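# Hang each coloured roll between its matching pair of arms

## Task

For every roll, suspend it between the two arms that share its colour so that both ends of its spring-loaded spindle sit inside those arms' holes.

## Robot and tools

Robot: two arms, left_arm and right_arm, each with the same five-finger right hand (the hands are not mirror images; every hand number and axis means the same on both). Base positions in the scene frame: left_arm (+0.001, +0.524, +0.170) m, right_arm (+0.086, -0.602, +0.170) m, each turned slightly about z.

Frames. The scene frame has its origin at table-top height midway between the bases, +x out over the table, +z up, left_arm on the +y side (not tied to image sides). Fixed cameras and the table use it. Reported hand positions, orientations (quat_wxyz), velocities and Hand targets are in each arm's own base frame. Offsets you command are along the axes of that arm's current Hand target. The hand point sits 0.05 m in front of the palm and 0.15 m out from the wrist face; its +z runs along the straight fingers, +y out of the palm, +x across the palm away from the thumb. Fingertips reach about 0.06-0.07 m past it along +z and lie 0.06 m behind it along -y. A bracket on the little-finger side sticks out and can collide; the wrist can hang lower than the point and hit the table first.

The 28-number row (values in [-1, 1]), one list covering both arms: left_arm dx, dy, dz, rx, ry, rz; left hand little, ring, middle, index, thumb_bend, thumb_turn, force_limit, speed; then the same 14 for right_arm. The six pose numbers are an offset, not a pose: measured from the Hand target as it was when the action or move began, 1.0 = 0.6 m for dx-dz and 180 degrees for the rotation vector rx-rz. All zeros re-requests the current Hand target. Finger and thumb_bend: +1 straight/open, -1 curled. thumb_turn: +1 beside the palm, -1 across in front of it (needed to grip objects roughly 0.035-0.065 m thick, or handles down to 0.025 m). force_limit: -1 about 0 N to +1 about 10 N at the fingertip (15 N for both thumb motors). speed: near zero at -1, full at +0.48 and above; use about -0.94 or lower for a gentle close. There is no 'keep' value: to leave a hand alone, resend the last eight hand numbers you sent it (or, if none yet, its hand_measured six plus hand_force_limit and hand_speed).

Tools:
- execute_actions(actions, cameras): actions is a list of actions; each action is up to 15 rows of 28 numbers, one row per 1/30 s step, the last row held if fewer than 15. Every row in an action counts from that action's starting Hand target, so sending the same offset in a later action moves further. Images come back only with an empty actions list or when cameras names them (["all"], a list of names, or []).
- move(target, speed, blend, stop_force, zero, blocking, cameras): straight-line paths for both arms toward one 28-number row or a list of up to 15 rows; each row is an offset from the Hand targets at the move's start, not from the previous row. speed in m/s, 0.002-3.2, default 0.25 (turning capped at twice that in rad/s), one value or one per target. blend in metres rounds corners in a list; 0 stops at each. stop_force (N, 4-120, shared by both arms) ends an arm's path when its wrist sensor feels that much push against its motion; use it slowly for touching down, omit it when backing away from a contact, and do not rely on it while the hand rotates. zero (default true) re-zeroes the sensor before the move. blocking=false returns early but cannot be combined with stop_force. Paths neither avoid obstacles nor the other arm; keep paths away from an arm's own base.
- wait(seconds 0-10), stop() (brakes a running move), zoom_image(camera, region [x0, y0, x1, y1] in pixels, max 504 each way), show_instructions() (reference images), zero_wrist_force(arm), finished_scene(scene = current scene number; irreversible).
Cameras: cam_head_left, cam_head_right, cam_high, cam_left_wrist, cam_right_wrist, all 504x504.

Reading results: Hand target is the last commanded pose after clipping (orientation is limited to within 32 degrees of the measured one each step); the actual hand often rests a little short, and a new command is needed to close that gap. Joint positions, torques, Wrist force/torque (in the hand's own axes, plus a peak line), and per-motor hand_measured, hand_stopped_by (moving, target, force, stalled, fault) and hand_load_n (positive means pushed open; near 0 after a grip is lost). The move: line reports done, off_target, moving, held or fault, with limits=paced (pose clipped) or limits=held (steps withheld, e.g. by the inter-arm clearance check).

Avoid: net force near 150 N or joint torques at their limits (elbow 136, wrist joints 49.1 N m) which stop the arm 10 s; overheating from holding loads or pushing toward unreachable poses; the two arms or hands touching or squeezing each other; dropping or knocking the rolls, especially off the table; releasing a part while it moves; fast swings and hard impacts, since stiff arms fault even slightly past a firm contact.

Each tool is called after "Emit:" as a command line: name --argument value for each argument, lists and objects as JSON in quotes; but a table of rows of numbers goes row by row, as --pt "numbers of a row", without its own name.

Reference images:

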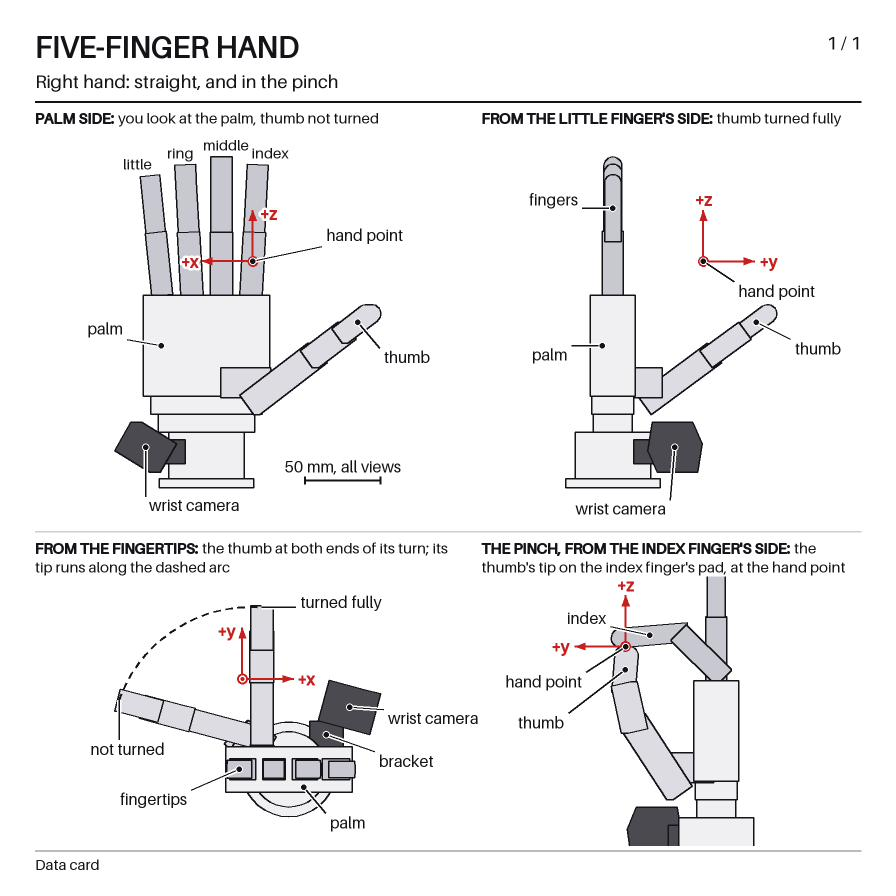

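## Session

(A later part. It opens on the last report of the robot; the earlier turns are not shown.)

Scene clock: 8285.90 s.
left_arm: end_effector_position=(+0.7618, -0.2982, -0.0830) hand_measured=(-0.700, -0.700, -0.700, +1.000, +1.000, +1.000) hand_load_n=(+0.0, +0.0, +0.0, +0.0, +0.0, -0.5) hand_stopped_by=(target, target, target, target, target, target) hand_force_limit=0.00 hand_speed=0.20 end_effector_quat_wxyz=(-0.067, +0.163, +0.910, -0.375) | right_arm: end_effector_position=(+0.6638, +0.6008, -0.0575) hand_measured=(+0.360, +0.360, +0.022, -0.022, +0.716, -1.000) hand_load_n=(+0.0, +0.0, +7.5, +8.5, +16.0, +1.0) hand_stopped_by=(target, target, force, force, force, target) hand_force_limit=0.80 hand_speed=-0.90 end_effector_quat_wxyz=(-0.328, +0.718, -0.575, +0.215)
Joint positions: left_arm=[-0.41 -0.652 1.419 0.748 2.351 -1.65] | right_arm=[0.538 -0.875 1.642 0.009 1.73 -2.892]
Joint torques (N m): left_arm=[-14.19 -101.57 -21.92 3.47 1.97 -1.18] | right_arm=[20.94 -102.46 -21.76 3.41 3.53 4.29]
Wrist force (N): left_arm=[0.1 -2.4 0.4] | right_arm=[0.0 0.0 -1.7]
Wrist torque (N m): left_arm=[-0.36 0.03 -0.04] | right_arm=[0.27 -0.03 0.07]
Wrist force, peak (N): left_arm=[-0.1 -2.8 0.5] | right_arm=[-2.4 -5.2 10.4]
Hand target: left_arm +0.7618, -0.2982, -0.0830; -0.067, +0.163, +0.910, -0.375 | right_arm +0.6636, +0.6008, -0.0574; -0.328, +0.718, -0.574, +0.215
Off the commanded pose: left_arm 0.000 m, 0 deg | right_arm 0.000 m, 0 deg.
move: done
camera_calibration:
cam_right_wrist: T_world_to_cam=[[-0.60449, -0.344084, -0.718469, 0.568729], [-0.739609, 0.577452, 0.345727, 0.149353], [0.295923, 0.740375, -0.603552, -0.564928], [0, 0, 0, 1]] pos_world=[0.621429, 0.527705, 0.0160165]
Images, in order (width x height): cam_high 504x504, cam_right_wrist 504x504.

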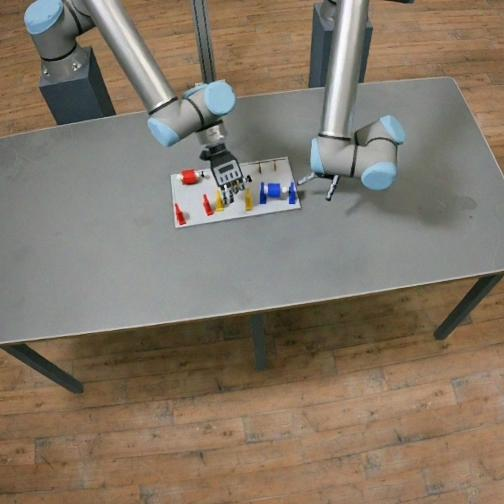

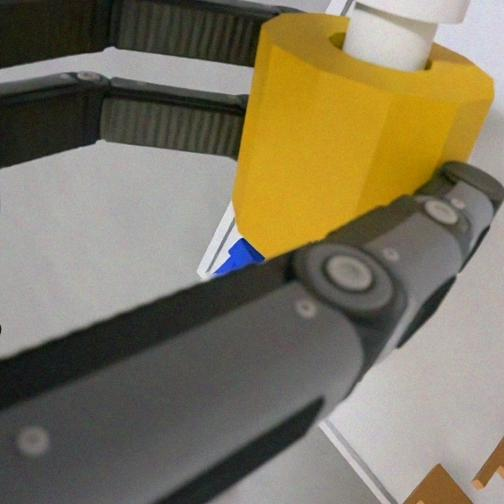

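Emit:
move --target '[0,0,0,0,0,0,-0.7,-0.7,-0.7,1,1,1,0,0.2, 0.0112,0.0499,0.0460,0,0,0,0.36,0.36,-0.3,-0.3,0.0,-1,0.8,-0.9]' --speed 0.04 --stop_force 6 --cameras '["cam_right_wrist","cam_high"]'

Emit:
zoom_image --camera "cam_right_wrist" --region '[304, 0, 504, 200]'

Scene clock: 8340.10 s.
left_arm: end_effector_position=(+0.7618, -0.2982, -0.0830) hand_measured=(-0.700, -0.700, -0.700, +1.000, +1.000, +1.000) hand_load_n=(+0.0, +0.0, +0.0, +0.0, +0.0, -0.5) hand_stopped_by=(target, target, target, target, target, target) hand_force_limit=0.00 hand_speed=0.20 end_effector_quat_wxyz=(-0.067, +0.163, +0.910, -0.375) | right_arm: end_effector_position=(+0.6637, +0.5968, -0.0985) hand_measured=(+0.360, +0.360, +0.022, -0.022, +0.716, -1.000) hand_load_n=(+0.0, +0.0, +7.5, +8.5, +16.0, +1.0) hand_stopped_by=(target, target, force, force, force, target) hand_force_limit=0.80 hand_speed=-0.90 end_effector_quat_wxyz=(-0.328, +0.718, -0.574, +0.215)
Joint positions: left_arm=[-0.41 -0.652 1.419 0.748 2.351 -1.65] | right_arm=[0.533 -0.83 1.655 -0.049 1.727 -2.896]
Joint torques (N m): left_arm=[-14.67 -101.74 -22.73 3.64 2.2 -0.96] | right_arm=[8.24 -103.55 -38.79 3.83 1.39 0.83]
Wrist force (N): left_arm=[0.0 -2.3 0.4] | right_arm=[0.5 -0.1 -1.7]
Wrist torque (N m): left_arm=[-0.36 0.05 -0.04] | right_arm=[0.29 -0.11 0.39]
Wrist force, peak (N): left_arm=[0.5 -2.8 0.3] | right_arm=[0.1 -0.2 -2.5]
Hand target: left_arm +0.7618, -0.2982, -0.0830; -0.067, +0.163, +0.910, -0.375 | right_arm +0.6637, +0.5968, -0.0985; -0.328, +0.718, -0.574, +0.215
Off the commanded pose: left_arm 0.000 m, 0 deg | right_arm 0.000 m, 0 deg.
move: done
camera_calibration:
cam_right_wrist: T_world_to_cam=[[-0.604522, -0.344246, -0.718365, 0.537977], [-0.739663, 0.577356, 0.345771, 0.16579], [0.295722, 0.740374, -0.603651, -0.586634], [0, 0, 0, 1]] pos_world=[0.621329, 0.523805, -0.0249839]
Images, in order (width x height): cam_high 504x504, cam_right_wrist 504x504.

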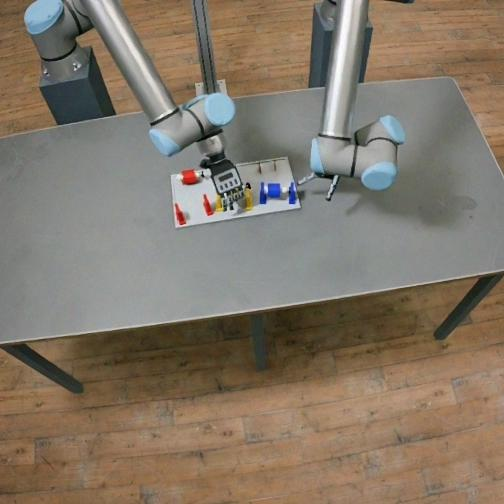

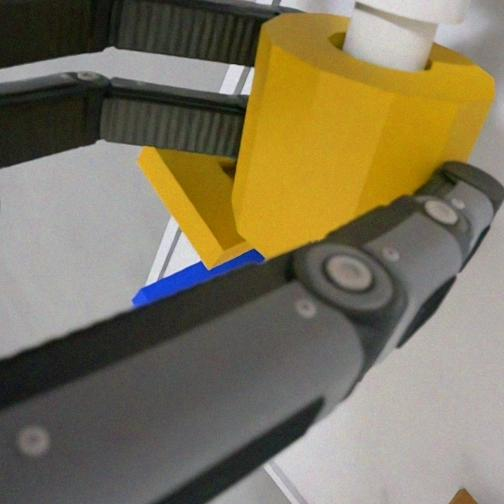

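Scaled by 2.520 from the camera's 504x504 image, which has a finer 720x720 frame.

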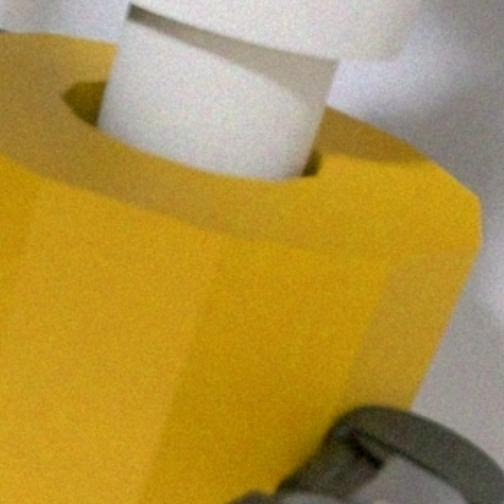

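Emit:
move --target '[0,0,0,0,0,0,-0.7,-0.7,-0.7,1,1,1,0,0.2, 0.0600,0,0,0,0,0,0.36,0.36,-0.3,-0.3,0.0,-1,0.8,-0.9]' --speed 0.012 --stop_force 5 --cameras '["cam_right_wrist","cam_high"]'

Emit:
zoom_image --camera "cam_right_wrist" --region '[304, 0, 504, 200]'

Scene clock: 8349.27 s.
left_arm: end_effector_position=(+0.7618, -0.2982, -0.0830) hand_measured=(-0.700, -0.700, -0.700, +1.000, +1.000, +1.000) hand_load_n=(+0.0, +0.0, +0.0, +0.0, +0.0, -0.5) hand_stopped_by=(target, target, target, target, target, target) hand_force_limit=0.00 hand_speed=0.20 end_effector_quat_wxyz=(-0.067, +0.163, +0.910, -0.375) | right_arm: end_effector_position=(+0.6689, +0.5765, -0.1000) hand_measured=(+0.360, +0.360, +0.022, -0.022, +0.716, -1.000) hand_load_n=(+0.0, +0.0, +7.0, +9.0, +16.0, +3.0) hand_stopped_by=(target, target, force, force, force, target) hand_force_limit=0.80 hand_speed=-0.90 end_effector_quat_wxyz=(-0.328, +0.718, -0.574, +0.215)
Joint positions: left_arm=[-0.41 -0.652 1.419 0.748 2.351 -1.65] | right_arm=[0.505 -0.841 1.68 -0.066 1.707 -2.916]
Joint torques (N m): left_arm=[-15.47 -102.04 -22.58 3.66 2.68 -1.06] | right_arm=[18.25 -79.79 -37.2 3.84 4.21 3.77]
Wrist force (N): left_arm=[0.2 -2.5 0.0] | right_arm=[-2.5 -0.2 -0.9]
Wrist torque (N m): left_arm=[-0.37 0.02 -0.03] | right_arm=[0.30 -0.03 0.34]
Wrist force, peak (N): left_arm=[0.4 -2.9 0.7] | right_arm=[-8.0 -1.8 1.0]
Hand target: left_arm +0.7618, -0.2982, -0.0830; -0.067, +0.163, +0.910, -0.375 | right_arm +0.6689, +0.5765, -0.1000; -0.328, +0.718, -0.574, +0.215 (not the last commanded pose)
Off the commanded pose: left_arm 0.000 m, 0 deg | right_arm 0.015 m, 0 deg.
move: contact (right_arm)
camera_calibration:
cam_right_wrist: T_world_to_cam=[[-0.604483, -0.344208, -0.718416, 0.53301], [-0.739689, 0.577322, 0.345775, 0.181909], [0.295739, 0.740419, -0.603588, -0.574079], [0, 0, 0, 1]] pos_world=[0.626529, 0.503505, -0.0264838]
Images, in order (width x height): cam_high 504x504, cam_right_wrist 504x504.

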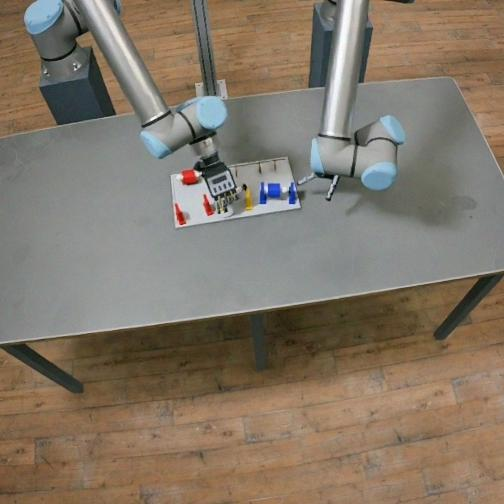

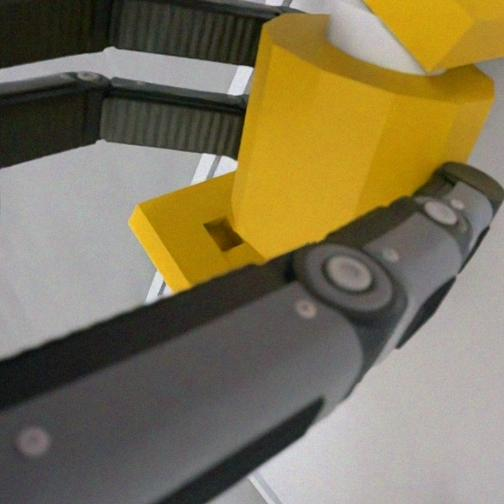

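Scaled by 2.520 from the camera's 504x504 image, which has a finer 720x720 frame.

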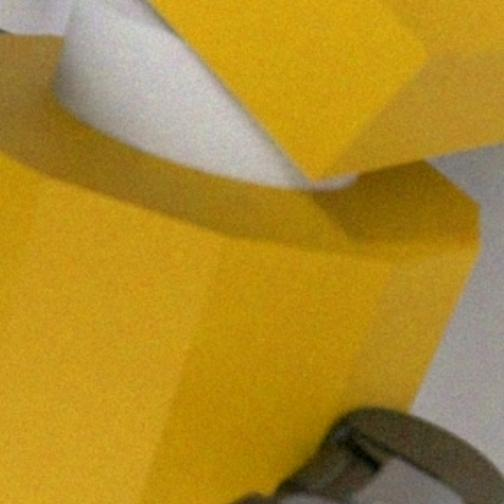

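Emit:
move --pt "0 -0.0974 -0.0981 0 0 0 -0.95 -0.95 -0.95 1 1 1 0 0.2 0 0 0 0 0 0 0.36 0.36 -0.3 -0.3 0.0 -1 0.8 -0.9" --pt "-0.0770 -0.2814 0.0845 0 0 0 -0.95 -0.95 -0.95 1 1 1 0 0.2 0 0 0 0 0 0 0.36 0.36 -0.3 -0.3 0.0 -1 0.8 -0.9" --pt "-0.0770 -0.1959 0.1706 0 0 0 -0.95 -0.95 -0.95 1 1 1 0 0.2 0 0 0 0 0 0 0.36 0.36 -0.3 -0.3 0.0 -1 0.8 -0.9" --speed '[0.08,0.08,0.05]' --blend '[0.02,0.02,0]' --cameras '["cam_high","cam_head_left","cam_left_wrist"]'

Emit:
zoom_image --camera "cam_high" --region '[205, 150, 305, 250]'

Emit:
zoom_image --camera "cam_head_left" --region '[210, 320, 310, 420]'

Scene clock: 8415.83 s.
left_arm: end_effector_position=(+0.7511, -0.4600, -0.0731) hand_measured=(-0.950, -0.950, -0.950, +1.000, +1.000, +1.000) hand_load_n=(+0.0, +0.0, +0.0, +0.0, +0.0, +0.0) hand_stopped_by=(target, target, target, target, target, target) hand_force_limit=0.00 hand_speed=0.20 end_effector_quat_wxyz=(-0.067, +0.163, +0.910, -0.375) | right_arm: end_effector_position=(+0.6689, +0.5765, -0.1000) hand_measured=(+0.360, +0.360, +0.022, -0.022, +0.716, -1.000) hand_load_n=(+0.0, +0.0, +7.5, +9.5, +16.0, +3.0) hand_stopped_by=(target, target, force, force, force, target) hand_force_limit=0.80 hand_speed=-0.90 end_effector_quat_wxyz=(-0.328, +0.718, -0.574, +0.215)
Joint positions: left_arm=[-0.595 -0.644 1.33 0.653 2.325 -1.904] | right_arm=[0.505 -0.841 1.68 -0.066 1.707 -2.916]
Joint torques (N m): left_arm=[22.2 -114.48 -24.65 6.07 0.7 1.08] | right_arm=[18.13 -79.5 -37.1 2.21 1.32 3.65]
Wrist force (N): left_arm=[0.0 -1.9 0.2] | right_arm=[-2.1 -0.3 -0.9]
Wrist torque (N m): left_arm=[-0.27 0.01 0.06] | right_arm=[0.29 -0.08 0.36]
Wrist force, peak (N): left_arm=[0.4 -2.7 0.3] | right_arm=[-3.1 -0.3 -0.7]
Hand target: left_arm +0.7512, -0.4601, -0.0728; -0.067, +0.163, +0.910, -0.375 | right_arm +0.6689, +0.5765, -0.1000; -0.328, +0.718, -0.574, +0.215
Off the commanded pose: left_arm 0.000 m, 0 deg | right_arm 0.000 m, 0 deg.
move: done
camera_calibration:
cam_left_wrist: T_world_to_cam=[[-0.00538162, 0.720179, -0.693767, 0.28203], [0.936755, 0.246419, 0.248533, -0.579271], [0.349946, -0.648552, -0.675957, -0.493665], [0, 0, 0, 1]] pos_world=[0.716909, -0.380536, 0.00593514]
Images, in order (width x height): cam_head_left 504x504, cam_high 504x504, cam_left_wrist 504x504.

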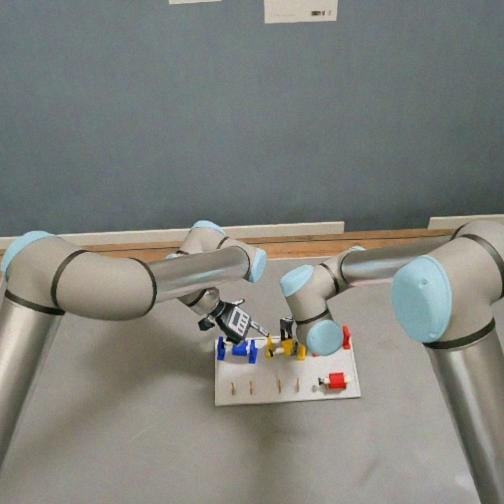

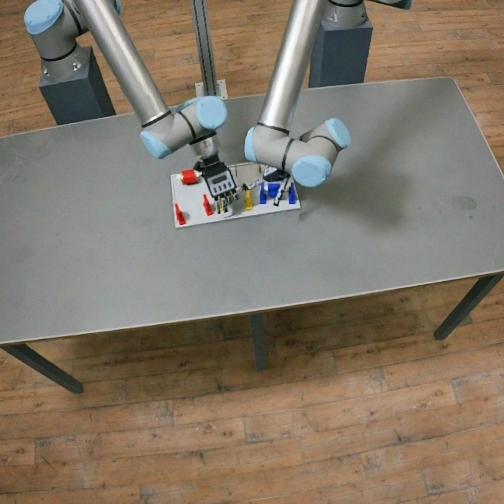

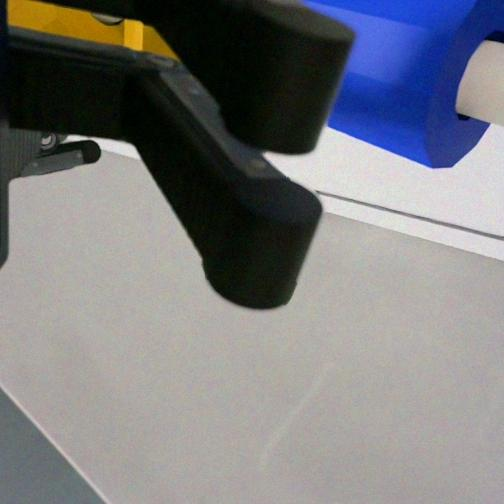

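Scaled by 5.040 from the camera's 504x504 image, which has a finer 720x720 frame.

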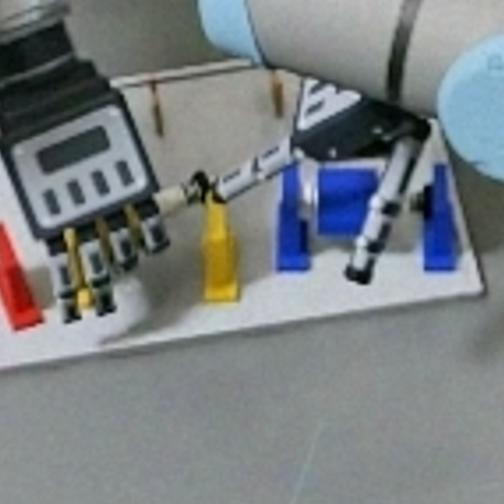

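Scaled by 5.040 from the camera's 504x504 image, which has a finer 720x720 frame.

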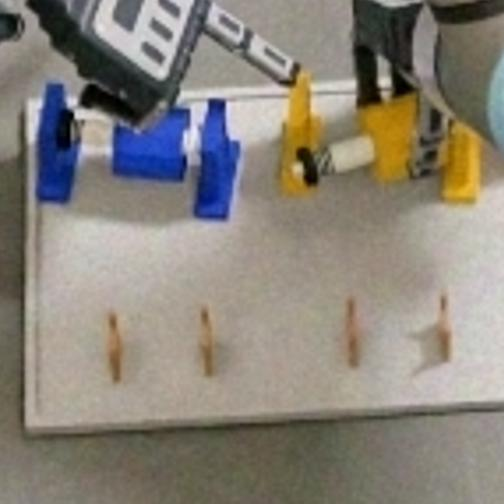

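Emit:
move --target '[0,0.0352,0.0355,0,0,0,-0.95,-0.95,-0.95,1,1,1,0,0.2, 0,0,0,0,0,0,0.36,0.36,-0.3,-0.3,0.0,-1,0.8,-0.9]' --speed 0.015 --stop_force 4 --cameras '["cam_high","cam_head_left"]'

Emit:
zoom_image --camera "cam_high" --region '[225, 165, 265, 205]'

Emit:
zoom_image --camera "cam_head_left" --region '[250, 325, 290, 365]'

Scene clock: 8436.37 s.
left_arm: end_effector_position=(+0.7511, -0.4600, -0.0931) hand_measured=(-0.950, -0.950, -0.950, +1.000, +1.000, +1.000) hand_load_n=(+0.0, +0.0, +0.0, +0.5, -0.5, -0.5) hand_stopped_by=(target, target, target, target, target, target) hand_force_limit=0.00 hand_speed=0.20 end_effector_quat_wxyz=(-0.067, +0.163, +0.910, -0.375) | right_arm: end_effector_position=(+0.6689, +0.5765, -0.1000) hand_measured=(+0.360, +0.360, +0.022, -0.022, +0.716, -1.000) hand_load_n=(+0.0, -0.5, +7.5, +9.5, +15.5, +3.0) hand_stopped_by=(target, target, force, force, force, target) hand_force_limit=0.80 hand_speed=-0.90 end_effector_quat_wxyz=(-0.328, +0.718, -0.574, +0.215)
Joint positions: left_arm=[-0.595 -0.623 1.33 0.631 2.325 -1.904] | right_arm=[0.505 -0.841 1.68 -0.066 1.707 -2.916]
Joint torques (N m): left_arm=[13.82 -108.54 -16.88 5.74 -2.08 -1.61] | right_arm=[18.61 -80.22 -37.77 2.23 1.15 3.64]
Wrist force (N): left_arm=[1.7 -4.8 -4.7] | right_arm=[-2.3 -0.2 -0.9]
Wrist torque (N m): left_arm=[0.27 0.13 0.17] | right_arm=[0.29 -0.04 0.35]
Wrist force, peak (N): left_arm=[3.6 -11.0 -14.6] | right_arm=[-2.9 -0.2 -1.0]
Hand target: left_arm +0.7511, -0.4600, -0.0931; -0.067, +0.163, +0.910, -0.375 (not the last commanded pose) | right_arm +0.6689, +0.5765, -0.1000; -0.328, +0.718, -0.574, +0.215
Off the commanded pose: left_arm 0.010 m, 0 deg | right_arm 0.000 m, 0 deg.
move: contact (left_arm)
Images, in order (width x height): cam_head_left 504x504, cam_high 504x504.

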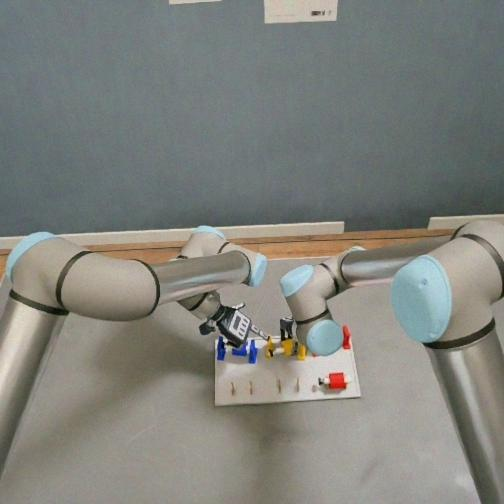

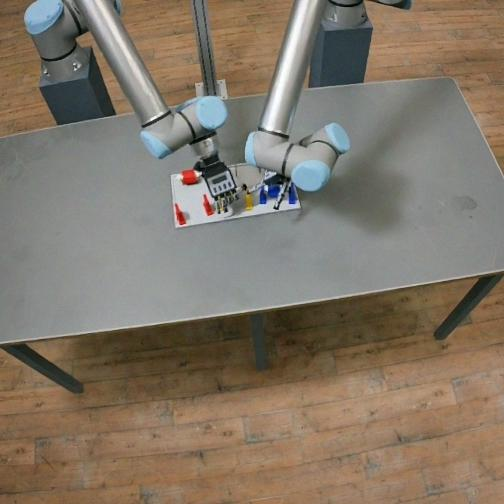

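Scaled by 12.600 from the camera's 504x504 image, which has a finer 720x720 frame.

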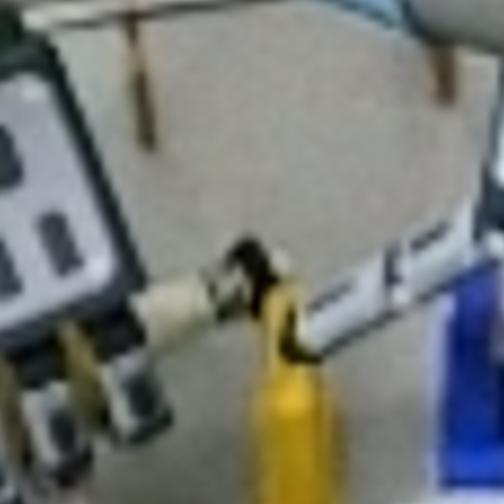

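Scaled by 12.600 from the camera's 504x504 image, which has a finer 720x720 frame.

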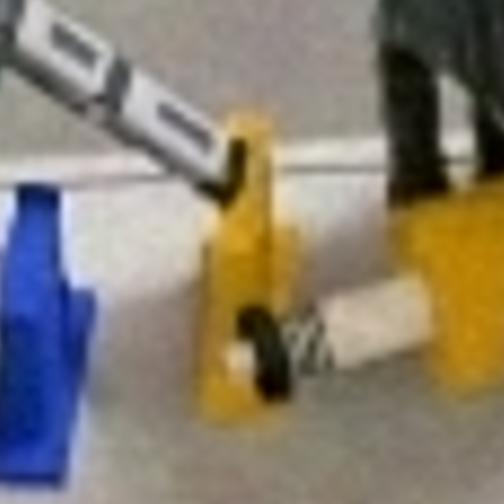

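Emit:
move --target '[0,-0.0352,-0.0355,0,0,0,-0.95,-0.95,-0.95,1,1,1,0,0.2, 0,0,0,0,0,0,0.36,0.36,-0.3,-0.3,0.0,-1,0.8,-0.9]' --speed 0.03 --cameras '["cam_high","cam_head_left","cam_head_right"]'

Emit:
zoom_image --camera "cam_high" --region '[234, 176, 258, 200]'

Emit:
zoom_image --camera "cam_head_left" --region '[260, 335, 290, 365]'

Emit:
zoom_image --camera "cam_head_right" --region '[265, 335, 295, 365]'

Scene clock: 8472.40 s.
left_arm: end_effector_position=(+0.7511, -0.4600, -0.0629) hand_measured=(-0.950, -0.950, -0.950, +1.000, +1.000, +1.000) hand_load_n=(+0.0, +0.0, +0.0, +0.0, +0.0, +0.0) hand_stopped_by=(target, target, target, target, target, target) hand_force_limit=0.00 hand_speed=0.20 end_effector_quat_wxyz=(-0.068, +0.163, +0.910, -0.375) | right_arm: end_effector_position=(+0.6689, +0.5765, -0.1000) hand_measured=(+0.360, +0.360, +0.022, -0.022, +0.716, -1.000) hand_load_n=(+0.0, +0.0, +7.0, +9.5, +15.5, +3.0) hand_stopped_by=(target, target, force, force, force, target) hand_force_limit=0.80 hand_speed=-0.90 end_effector_quat_wxyz=(-0.328, +0.718, -0.574, +0.215)
Joint positions: left_arm=[-0.595 -0.655 1.33 0.664 2.325 -1.904] | right_arm=[0.505 -0.841 1.68 -0.066 1.707 -2.916]
Joint torques (N m): left_arm=[20.72 -81.84 -35.44 1.33 1.3 2.14] | right_arm=[19.5 -78.78 -37.02 2.2 1.44 3.76]
Wrist force (N): left_arm=[0.4 -1.1 0.0] | right_arm=[-2.4 -0.3 -0.7]
Wrist torque (N m): left_arm=[-0.15 -0.03 0.11] | right_arm=[0.27 -0.04 0.34]
Wrist force, peak (N): left_arm=[2.4 -4.8 -4.8] | right_arm=[-3.1 -0.2 -1.0]
Hand target: left_arm +0.7512, -0.4600, -0.0631; -0.067, +0.163, +0.910, -0.375 | right_arm +0.6689, +0.5765, -0.1000; -0.328, +0.718, -0.574, +0.215
Off the commanded pose: left_arm 0.000 m, 0 deg | right_arm 0.000 m, 0 deg.
move: done
Images, in order (width x height): cam_head_left 504x504, cam_head_right 504x504, cam_high 504x504.

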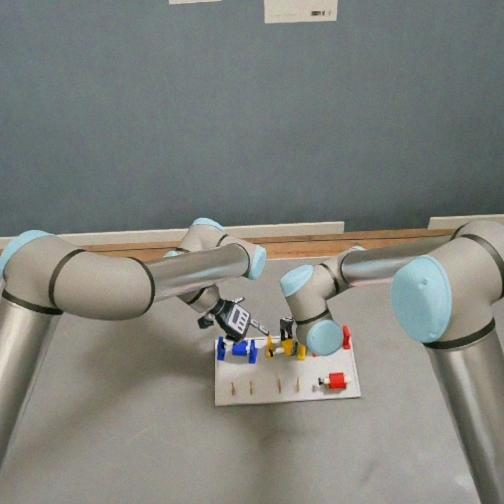

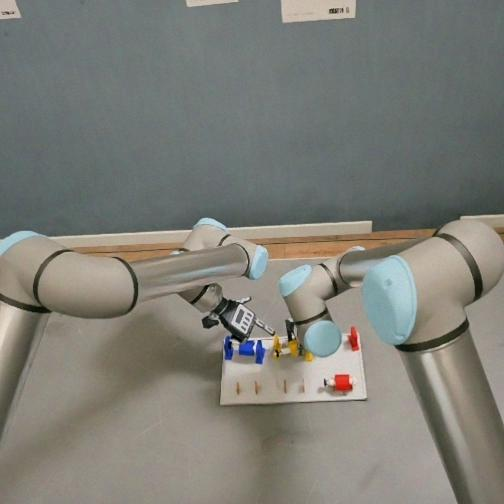

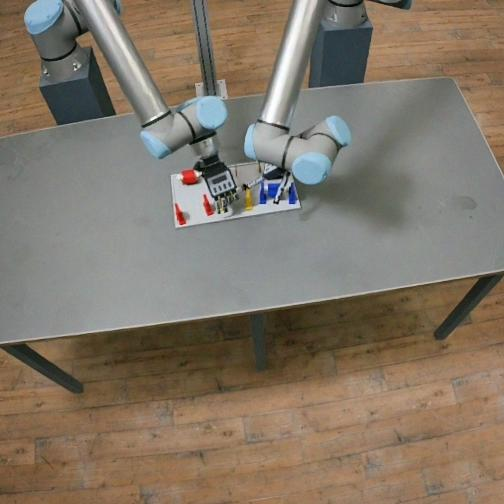

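Scaled by 21.000 from the camera's 504x504 image, which has a finer 720x720 frame.

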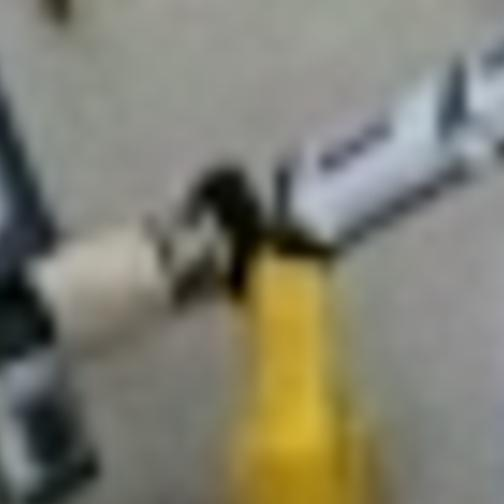

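Scaled by 16.800 from the camera's 504x504 image, which has a finer 720x720 frame.

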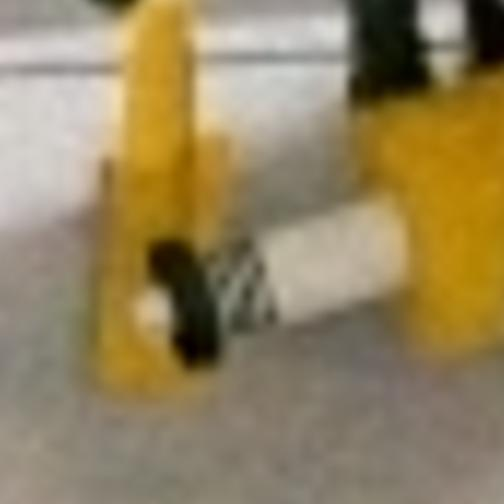

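Scaled by 16.800 from the camera's 504x504 image, which has a finer 720x720 frame.

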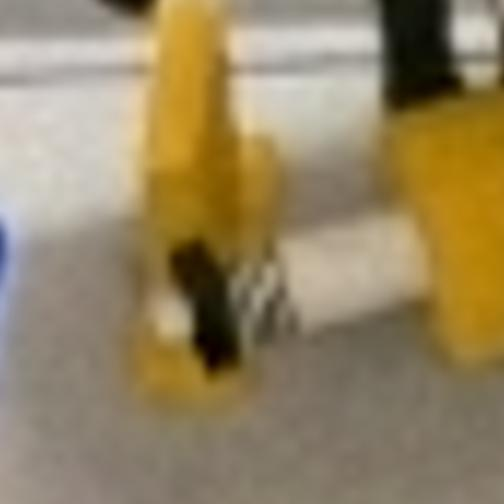

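Emit:
move --pt "0.0858 0.0229 -0.0111 0 0 0 -0.95 -0.95 -0.95 1 1 1 0 0.2 0 0 0 0 0 0 0.36 0.36 -0.3 -0.3 0.0 -1 0.8 -0.9" --pt "0.0800 0.0438 0.0474 0 0 0 -0.95 -0.95 -0.95 1 1 1 0 0.2 0 0 0 0 0 0 0.36 0.36 -0.3 -0.3 0.0 -1 0.8 -0.9" --speed '[0.05,0.03]' --stop_force 5 --cameras '["cam_high","cam_head_left"]'

Emit:
zoom_image --camera "cam_high" --region '[230, 170, 270, 210]'

Emit:
zoom_image --camera "cam_head_left" --region '[250, 330, 290, 370]'

Scene clock: 8505.90 s.
left_arm: end_effector_position=(+0.7056, -0.4447, -0.1018) hand_measured=(-0.950, -0.950, -0.950, +1.000, +1.000, +1.000) hand_load_n=(+0.0, +0.5, +0.0, +0.0, -0.5, +0.0) hand_stopped_by=(target, target, target, target, target, target) hand_force_limit=0.00 hand_speed=0.20 end_effector_quat_wxyz=(-0.067, +0.163, +0.910, -0.375) | right_arm: end_effector_position=(+0.6689, +0.5765, -0.1000) hand_measured=(+0.360, +0.360, +0.022, -0.022, +0.716, -1.000) hand_load_n=(+0.0, +0.0, +7.0, +9.5, +16.0, +2.5) hand_stopped_by=(target, target, force, force, force, target) hand_force_limit=0.80 hand_speed=-0.90 end_effector_quat_wxyz=(-0.328, +0.718, -0.574, +0.215)
Joint positions: left_arm=[-0.612 -0.675 1.46 0.538 2.321 -1.926] | right_arm=[0.505 -0.841 1.68 -0.066 1.707 -2.916]
Joint torques (N m): left_arm=[23.41 -108.47 -18.51 6.03 0.76 3] | right_arm=[18.51 -79.45 -37.56 2.08 1.23 3.61]
Wrist force (N): left_arm=[0.1 -1.5 -0.5] | right_arm=[-2.2 -0.4 -0.9]
Wrist torque (N m): left_arm=[-0.17 0.03 0.08] | right_arm=[0.26 -0.07 0.34]
Wrist force, peak (N): left_arm=[0.0 -2.1 -0.9] | right_arm=[-2.9 -0.1 -1.2]
Hand target: left_arm +0.7056, -0.4447, -0.1018; -0.067, +0.163, +0.910, -0.375 | right_arm +0.6689, +0.5765, -0.1000; -0.328, +0.718, -0.574, +0.215
Off the commanded pose: left_arm 0.000 m, 0 deg | right_arm 0.000 m, 0 deg.
move: done
Images, in order (width x height): cam_head_left 504x504, cam_high 504x504.

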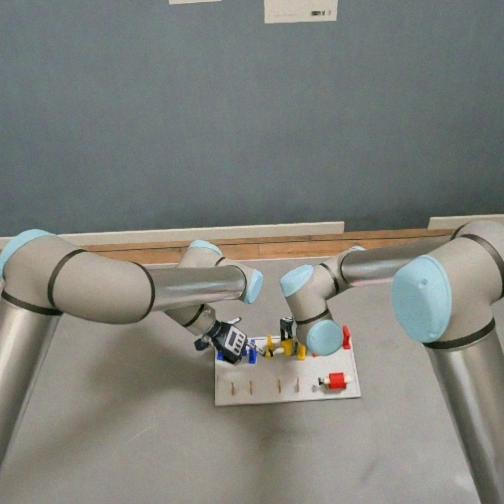

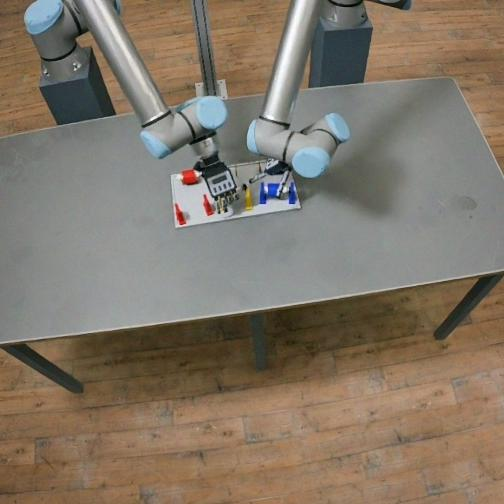

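Scaled by 12.600 from the camera's 504x504 image, which has a finer 720x720 frame.

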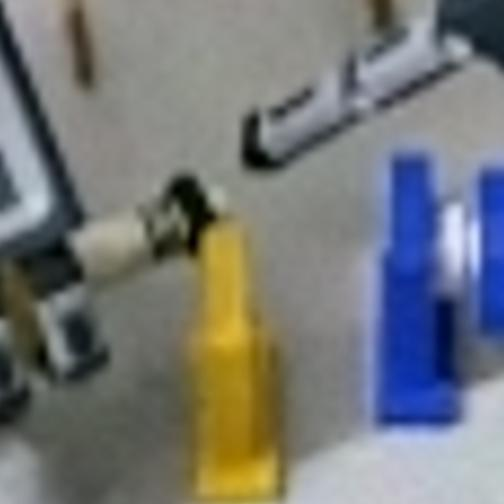

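Scaled by 12.600 from the camera's 504x504 image, which has a finer 720x720 frame.

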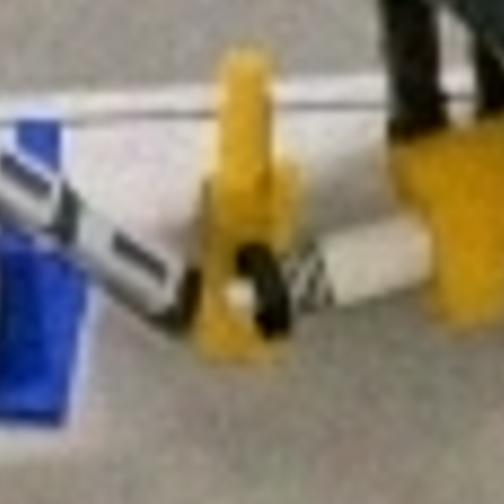

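Emit:
move --target '[-0.0137,-0.0027,-0.0112,0,0,0,-0.95,-0.95,-0.95,1,1,1,0,0.2, 0.0022,-0.0055,-0.0054,0,-0.0234,0.0237,0.36,0.36,-0.3,-0.3,0.0,-1,0.8,-0.9]' --speed 0.02 --cameras '["cam_high","cam_head_left"]'

Emit:
zoom_image --camera "cam_high" --region '[230, 170, 270, 210]'

Emit:
zoom_image --camera "cam_head_left" --region '[250, 330, 290, 370]'

Scene clock: 8528.93 s.
left_arm: end_effector_position=(+0.7146, -0.4441, -0.0959) hand_measured=(-0.950, -0.950, -0.950, +1.000, +1.000, +1.000) hand_load_n=(+0.5, +0.0, +0.0, +0.0, +0.0, +0.0) hand_stopped_by=(target, target, target, target, target, target) hand_force_limit=0.00 hand_speed=0.20 end_effector_quat_wxyz=(-0.067, +0.163, +0.910, -0.375) | right_arm: end_effector_position=(+0.6693, +0.5749, -0.0954) hand_measured=(+0.360, +0.360, +0.022, -0.022, +0.716, -1.000) hand_load_n=(+0.0, +0.0, +8.0, +9.0, +16.0, +2.0) hand_stopped_by=(target, target, force, force, force, target) hand_force_limit=0.80 hand_speed=-0.90 end_effector_quat_wxyz=(-0.357, +0.704, -0.588, +0.176)
Joint positions: left_arm=[-0.604 -0.671 1.439 0.562 2.323 -1.917] | right_arm=[0.47 -0.856 1.711 -0.102 1.61 -2.867]
Joint torques (N m): left_arm=[18.27 -80.72 -27.64 4.08 2.33 1.66] | right_arm=[-1.08 -93.41 -26.02 2.76 3.12 -0.18]
Wrist force (N): left_arm=[0.3 -1.2 -0.3] | right_arm=[-1.8 0.4 0.2]
Wrist torque (N m): left_arm=[-0.14 -0.01 -0.02] | right_arm=[0.26 -0.05 0.10]
Wrist force, peak (N): left_arm=[0.6 -1.9 -0.3] | right_arm=[-2.8 -0.4 -1.7]
Hand target: left_arm +0.7146, -0.4441, -0.0959; -0.067, +0.163, +0.910, -0.375 | right_arm +0.6692, +0.5749, -0.0954; -0.357, +0.704, -0.588, +0.176
Off the commanded pose: left_arm 0.000 m, 0 deg | right_arm 0.000 m, 0 deg.
move: done
Images, in order (width x height): cam_head_left 504x504, cam_high 504x504.

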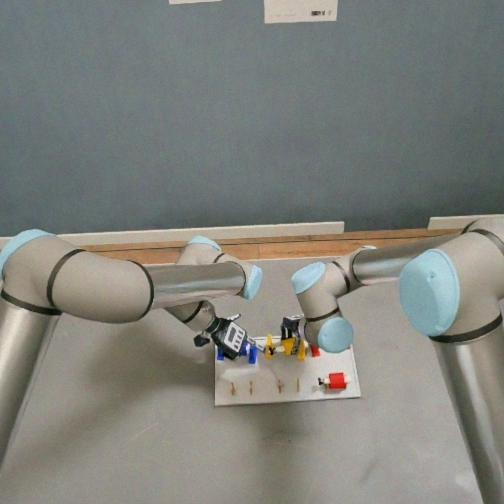

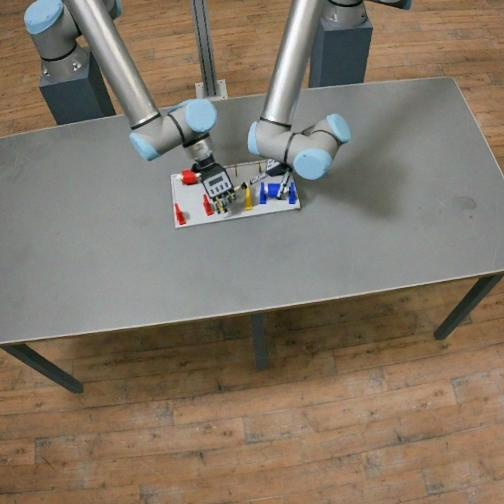

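Scaled by 12.600 from the camera's 504x504 image, which has a finer 720x720 frame.

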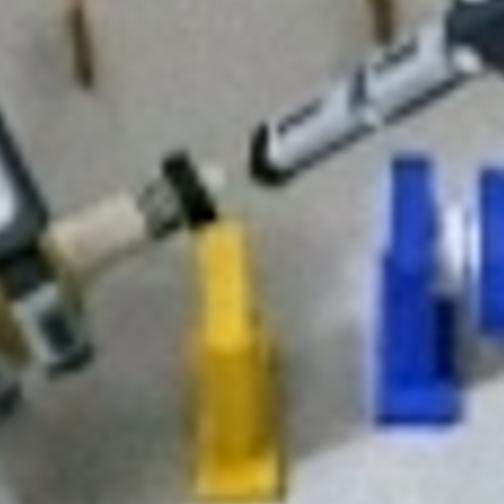

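Scaled by 12.600 from the camera's 504x504 image, which has a finer 720x720 frame.

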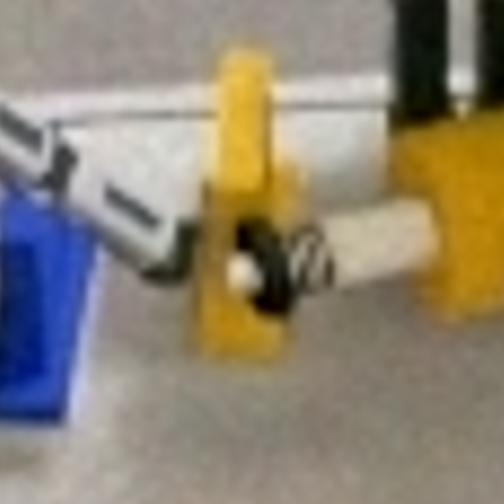

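Emit:
move --target '[-0.0147,-0.0150,0.0190,0,0,0,-0.95,-0.95,-0.95,1,1,1,0,0.2, 0,0,0,0,0,0,0.36,0.36,-0.3,-0.3,0.0,-1,0.8,-0.9]' --speed 0.008 --stop_force 4 --cameras '["cam_high","cam_head_left"]'

Emit:
zoom_image --camera "cam_head_left" --region '[250, 330, 290, 370]'

Scene clock: 8540.53 s.
left_arm: end_effector_position=(+0.7169, -0.4562, -0.0972) hand_measured=(-0.950, -0.950, -0.950, +1.000, +1.000, +1.000) hand_load_n=(+0.0, +0.0, +0.0, -1.5, +0.0, -0.5) hand_stopped_by=(target, target, target, target, target, target) hand_force_limit=0.00 hand_speed=0.20 end_effector_quat_wxyz=(-0.067, +0.163, +0.910, -0.375) | right_arm: end_effector_position=(+0.6692, +0.5749, -0.0954) hand_measured=(+0.360, +0.360, +0.022, -0.022, +0.716, -1.000) hand_load_n=(+0.0, +0.0, +8.0, +9.5, +15.5, +1.5) hand_stopped_by=(target, target, force, force, force, target) hand_force_limit=0.80 hand_speed=-0.90 end_effector_quat_wxyz=(-0.357, +0.704, -0.588, +0.176)
Joint positions: left_arm=[-0.615 -0.663 1.422 0.562 2.32 -1.931] | right_arm=[0.47 -0.856 1.711 -0.102 1.61 -2.867]
Joint torques (N m): left_arm=[20.19 -109.37 -18.67 1.62 1.35 2.64] | right_arm=[19.05 -83.11 -37.59 2.53 2 -2.87]
Wrist force (N): left_arm=[2.0 -0.4 -3.7] | right_arm=[0.3 1.4 1.8]
Wrist torque (N m): left_arm=[-0.07 0.14 0.16] | right_arm=[0.28 -0.02 0.10]
Wrist force, peak (N): left_arm=[2.6 -0.4 -4.3] | right_arm=[0.1 2.1 1.7]
Hand target: left_arm +0.7169, -0.4562, -0.0972; -0.067, +0.163, +0.910, -0.375 (not the last commanded pose) | right_arm +0.6692, +0.5749, -0.0954; -0.357, +0.704, -0.588, +0.176
Off the commanded pose: left_arm 0.005 m, 0 deg | right_arm 0.000 m, 0 deg.
move: contact (left_arm)
Images, in order (width x height): cam_head_left 504x504, cam_high 504x504.

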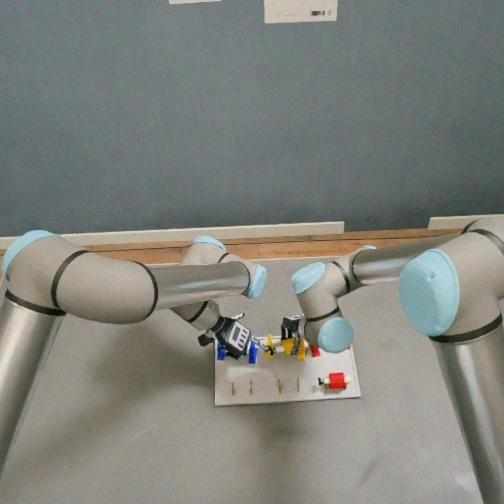

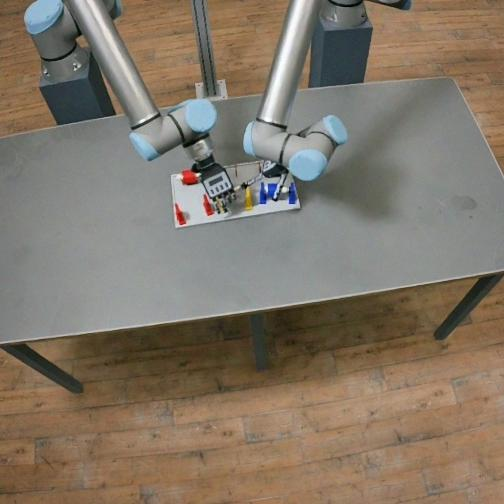

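Scaled by 12.600 from the camera's 504x504 image, which has a finer 720x720 frame.

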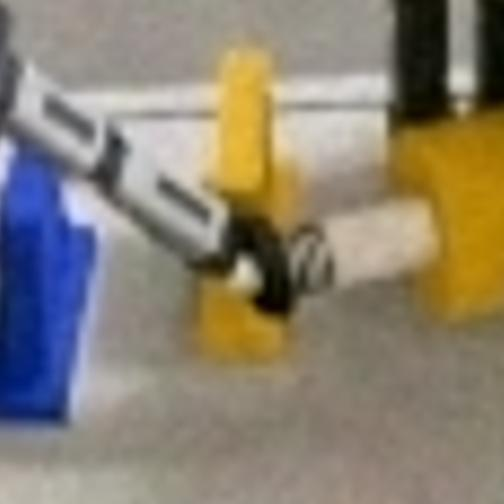

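Emit:
move --target '[-0.0113,-0.0114,0.0146,0,0,0,-0.95,-0.95,-0.95,1,1,1,0,0.2, 0,0,0,0,0,0,0.36,0.36,-0.3,-0.3,0.0,-1,0.8,-0.9]' --speed 0.008 --stop_force 14 --zero false --cameras '["cam_high","cam_head_left"]'

Emit:
zoom_image --camera "cam_head_left" --region '[250, 330, 290, 370]'

Emit:
zoom_image --camera "cam_high" --region '[230, 170, 270, 210]'

Scene clock: 8551.67 s.
left_arm: end_effector_position=(+0.7195, -0.4689, -0.0986) hand_measured=(-0.950, -0.950, -0.950, +1.000, +1.000, +1.000) hand_load_n=(+0.0, +0.0, +0.0, -7.5, +0.5, -0.5) hand_stopped_by=(target, target, target, target, target, target) hand_force_limit=0.00 hand_speed=0.20 end_effector_quat_wxyz=(-0.067, +0.163, +0.910, -0.375) | right_arm: end_effector_position=(+0.6692, +0.5749, -0.0954) hand_measured=(+0.360, +0.360, +0.022, -0.022, +0.716, -1.000) hand_load_n=(+0.0, +0.0, +8.5, +9.5, +15.5, +0.5) hand_stopped_by=(target, target, force, force, force, target) hand_force_limit=0.80 hand_speed=-0.90 end_effector_quat_wxyz=(-0.357, +0.704, -0.588, +0.176)
Joint positions: left_arm=[-0.627 -0.654 1.403 0.561 2.317 -1.946] | right_arm=[0.47 -0.856 1.711 -0.102 1.61 -2.867]
Joint torques (N m): left_arm=[-17.67 -83.87 -29.21 -0.83 -0.37 -0.59] | right_arm=[19.74 -86.89 -37.29 1.79 0.27 -2.02]
Wrist force (N): left_arm=[6.3 3.6 -13.3] | right_arm=[2.1 4.9 3.4]
Wrist torque (N m): left_arm=[0.27 0.23 0.41] | right_arm=[0.37 -0.04 0.11]
Wrist force, peak (N): left_arm=[6.4 3.7 -13.3] | right_arm=[2.2 4.9 3.6]
Hand target: left_arm +0.7195, -0.4689, -0.0986; -0.067, +0.163, +0.910, -0.375 | right_arm +0.6692, +0.5749, -0.0954; -0.357, +0.704, -0.588, +0.176
Off the commanded pose: left_arm 0.000 m, 0 deg | right_arm 0.000 m, 0 deg.
move: contact (left_arm)
Images, in order (width x height): cam_head_left 504x504, cam_high 504x504.

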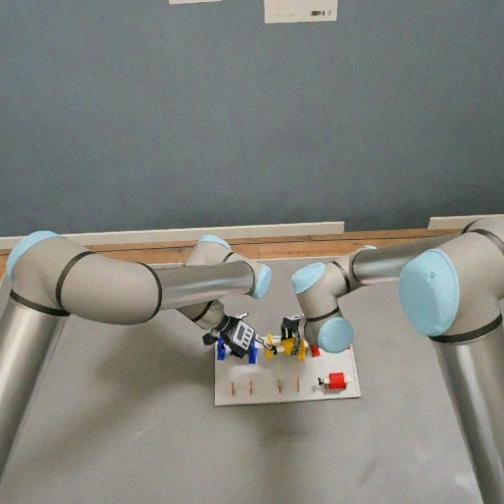

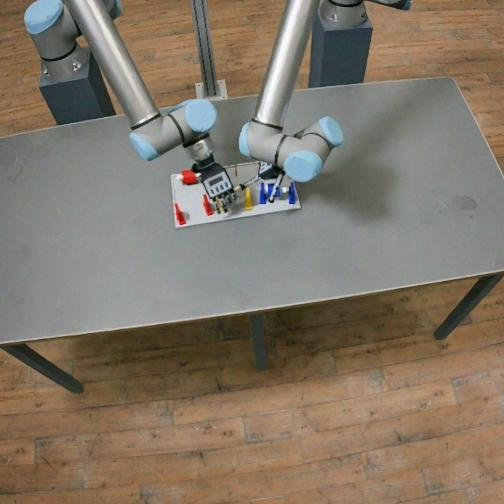

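Scaled by 12.600 from the camera's 504x504 image, which has a finer 720x720 frame.

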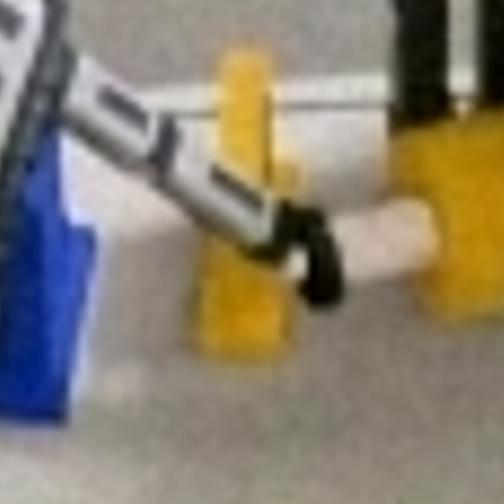

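Scaled by 12.600 from the camera's 504x504 image, which has a finer 720x720 frame.

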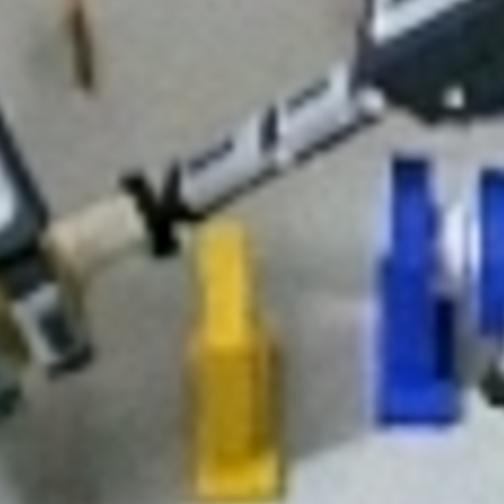

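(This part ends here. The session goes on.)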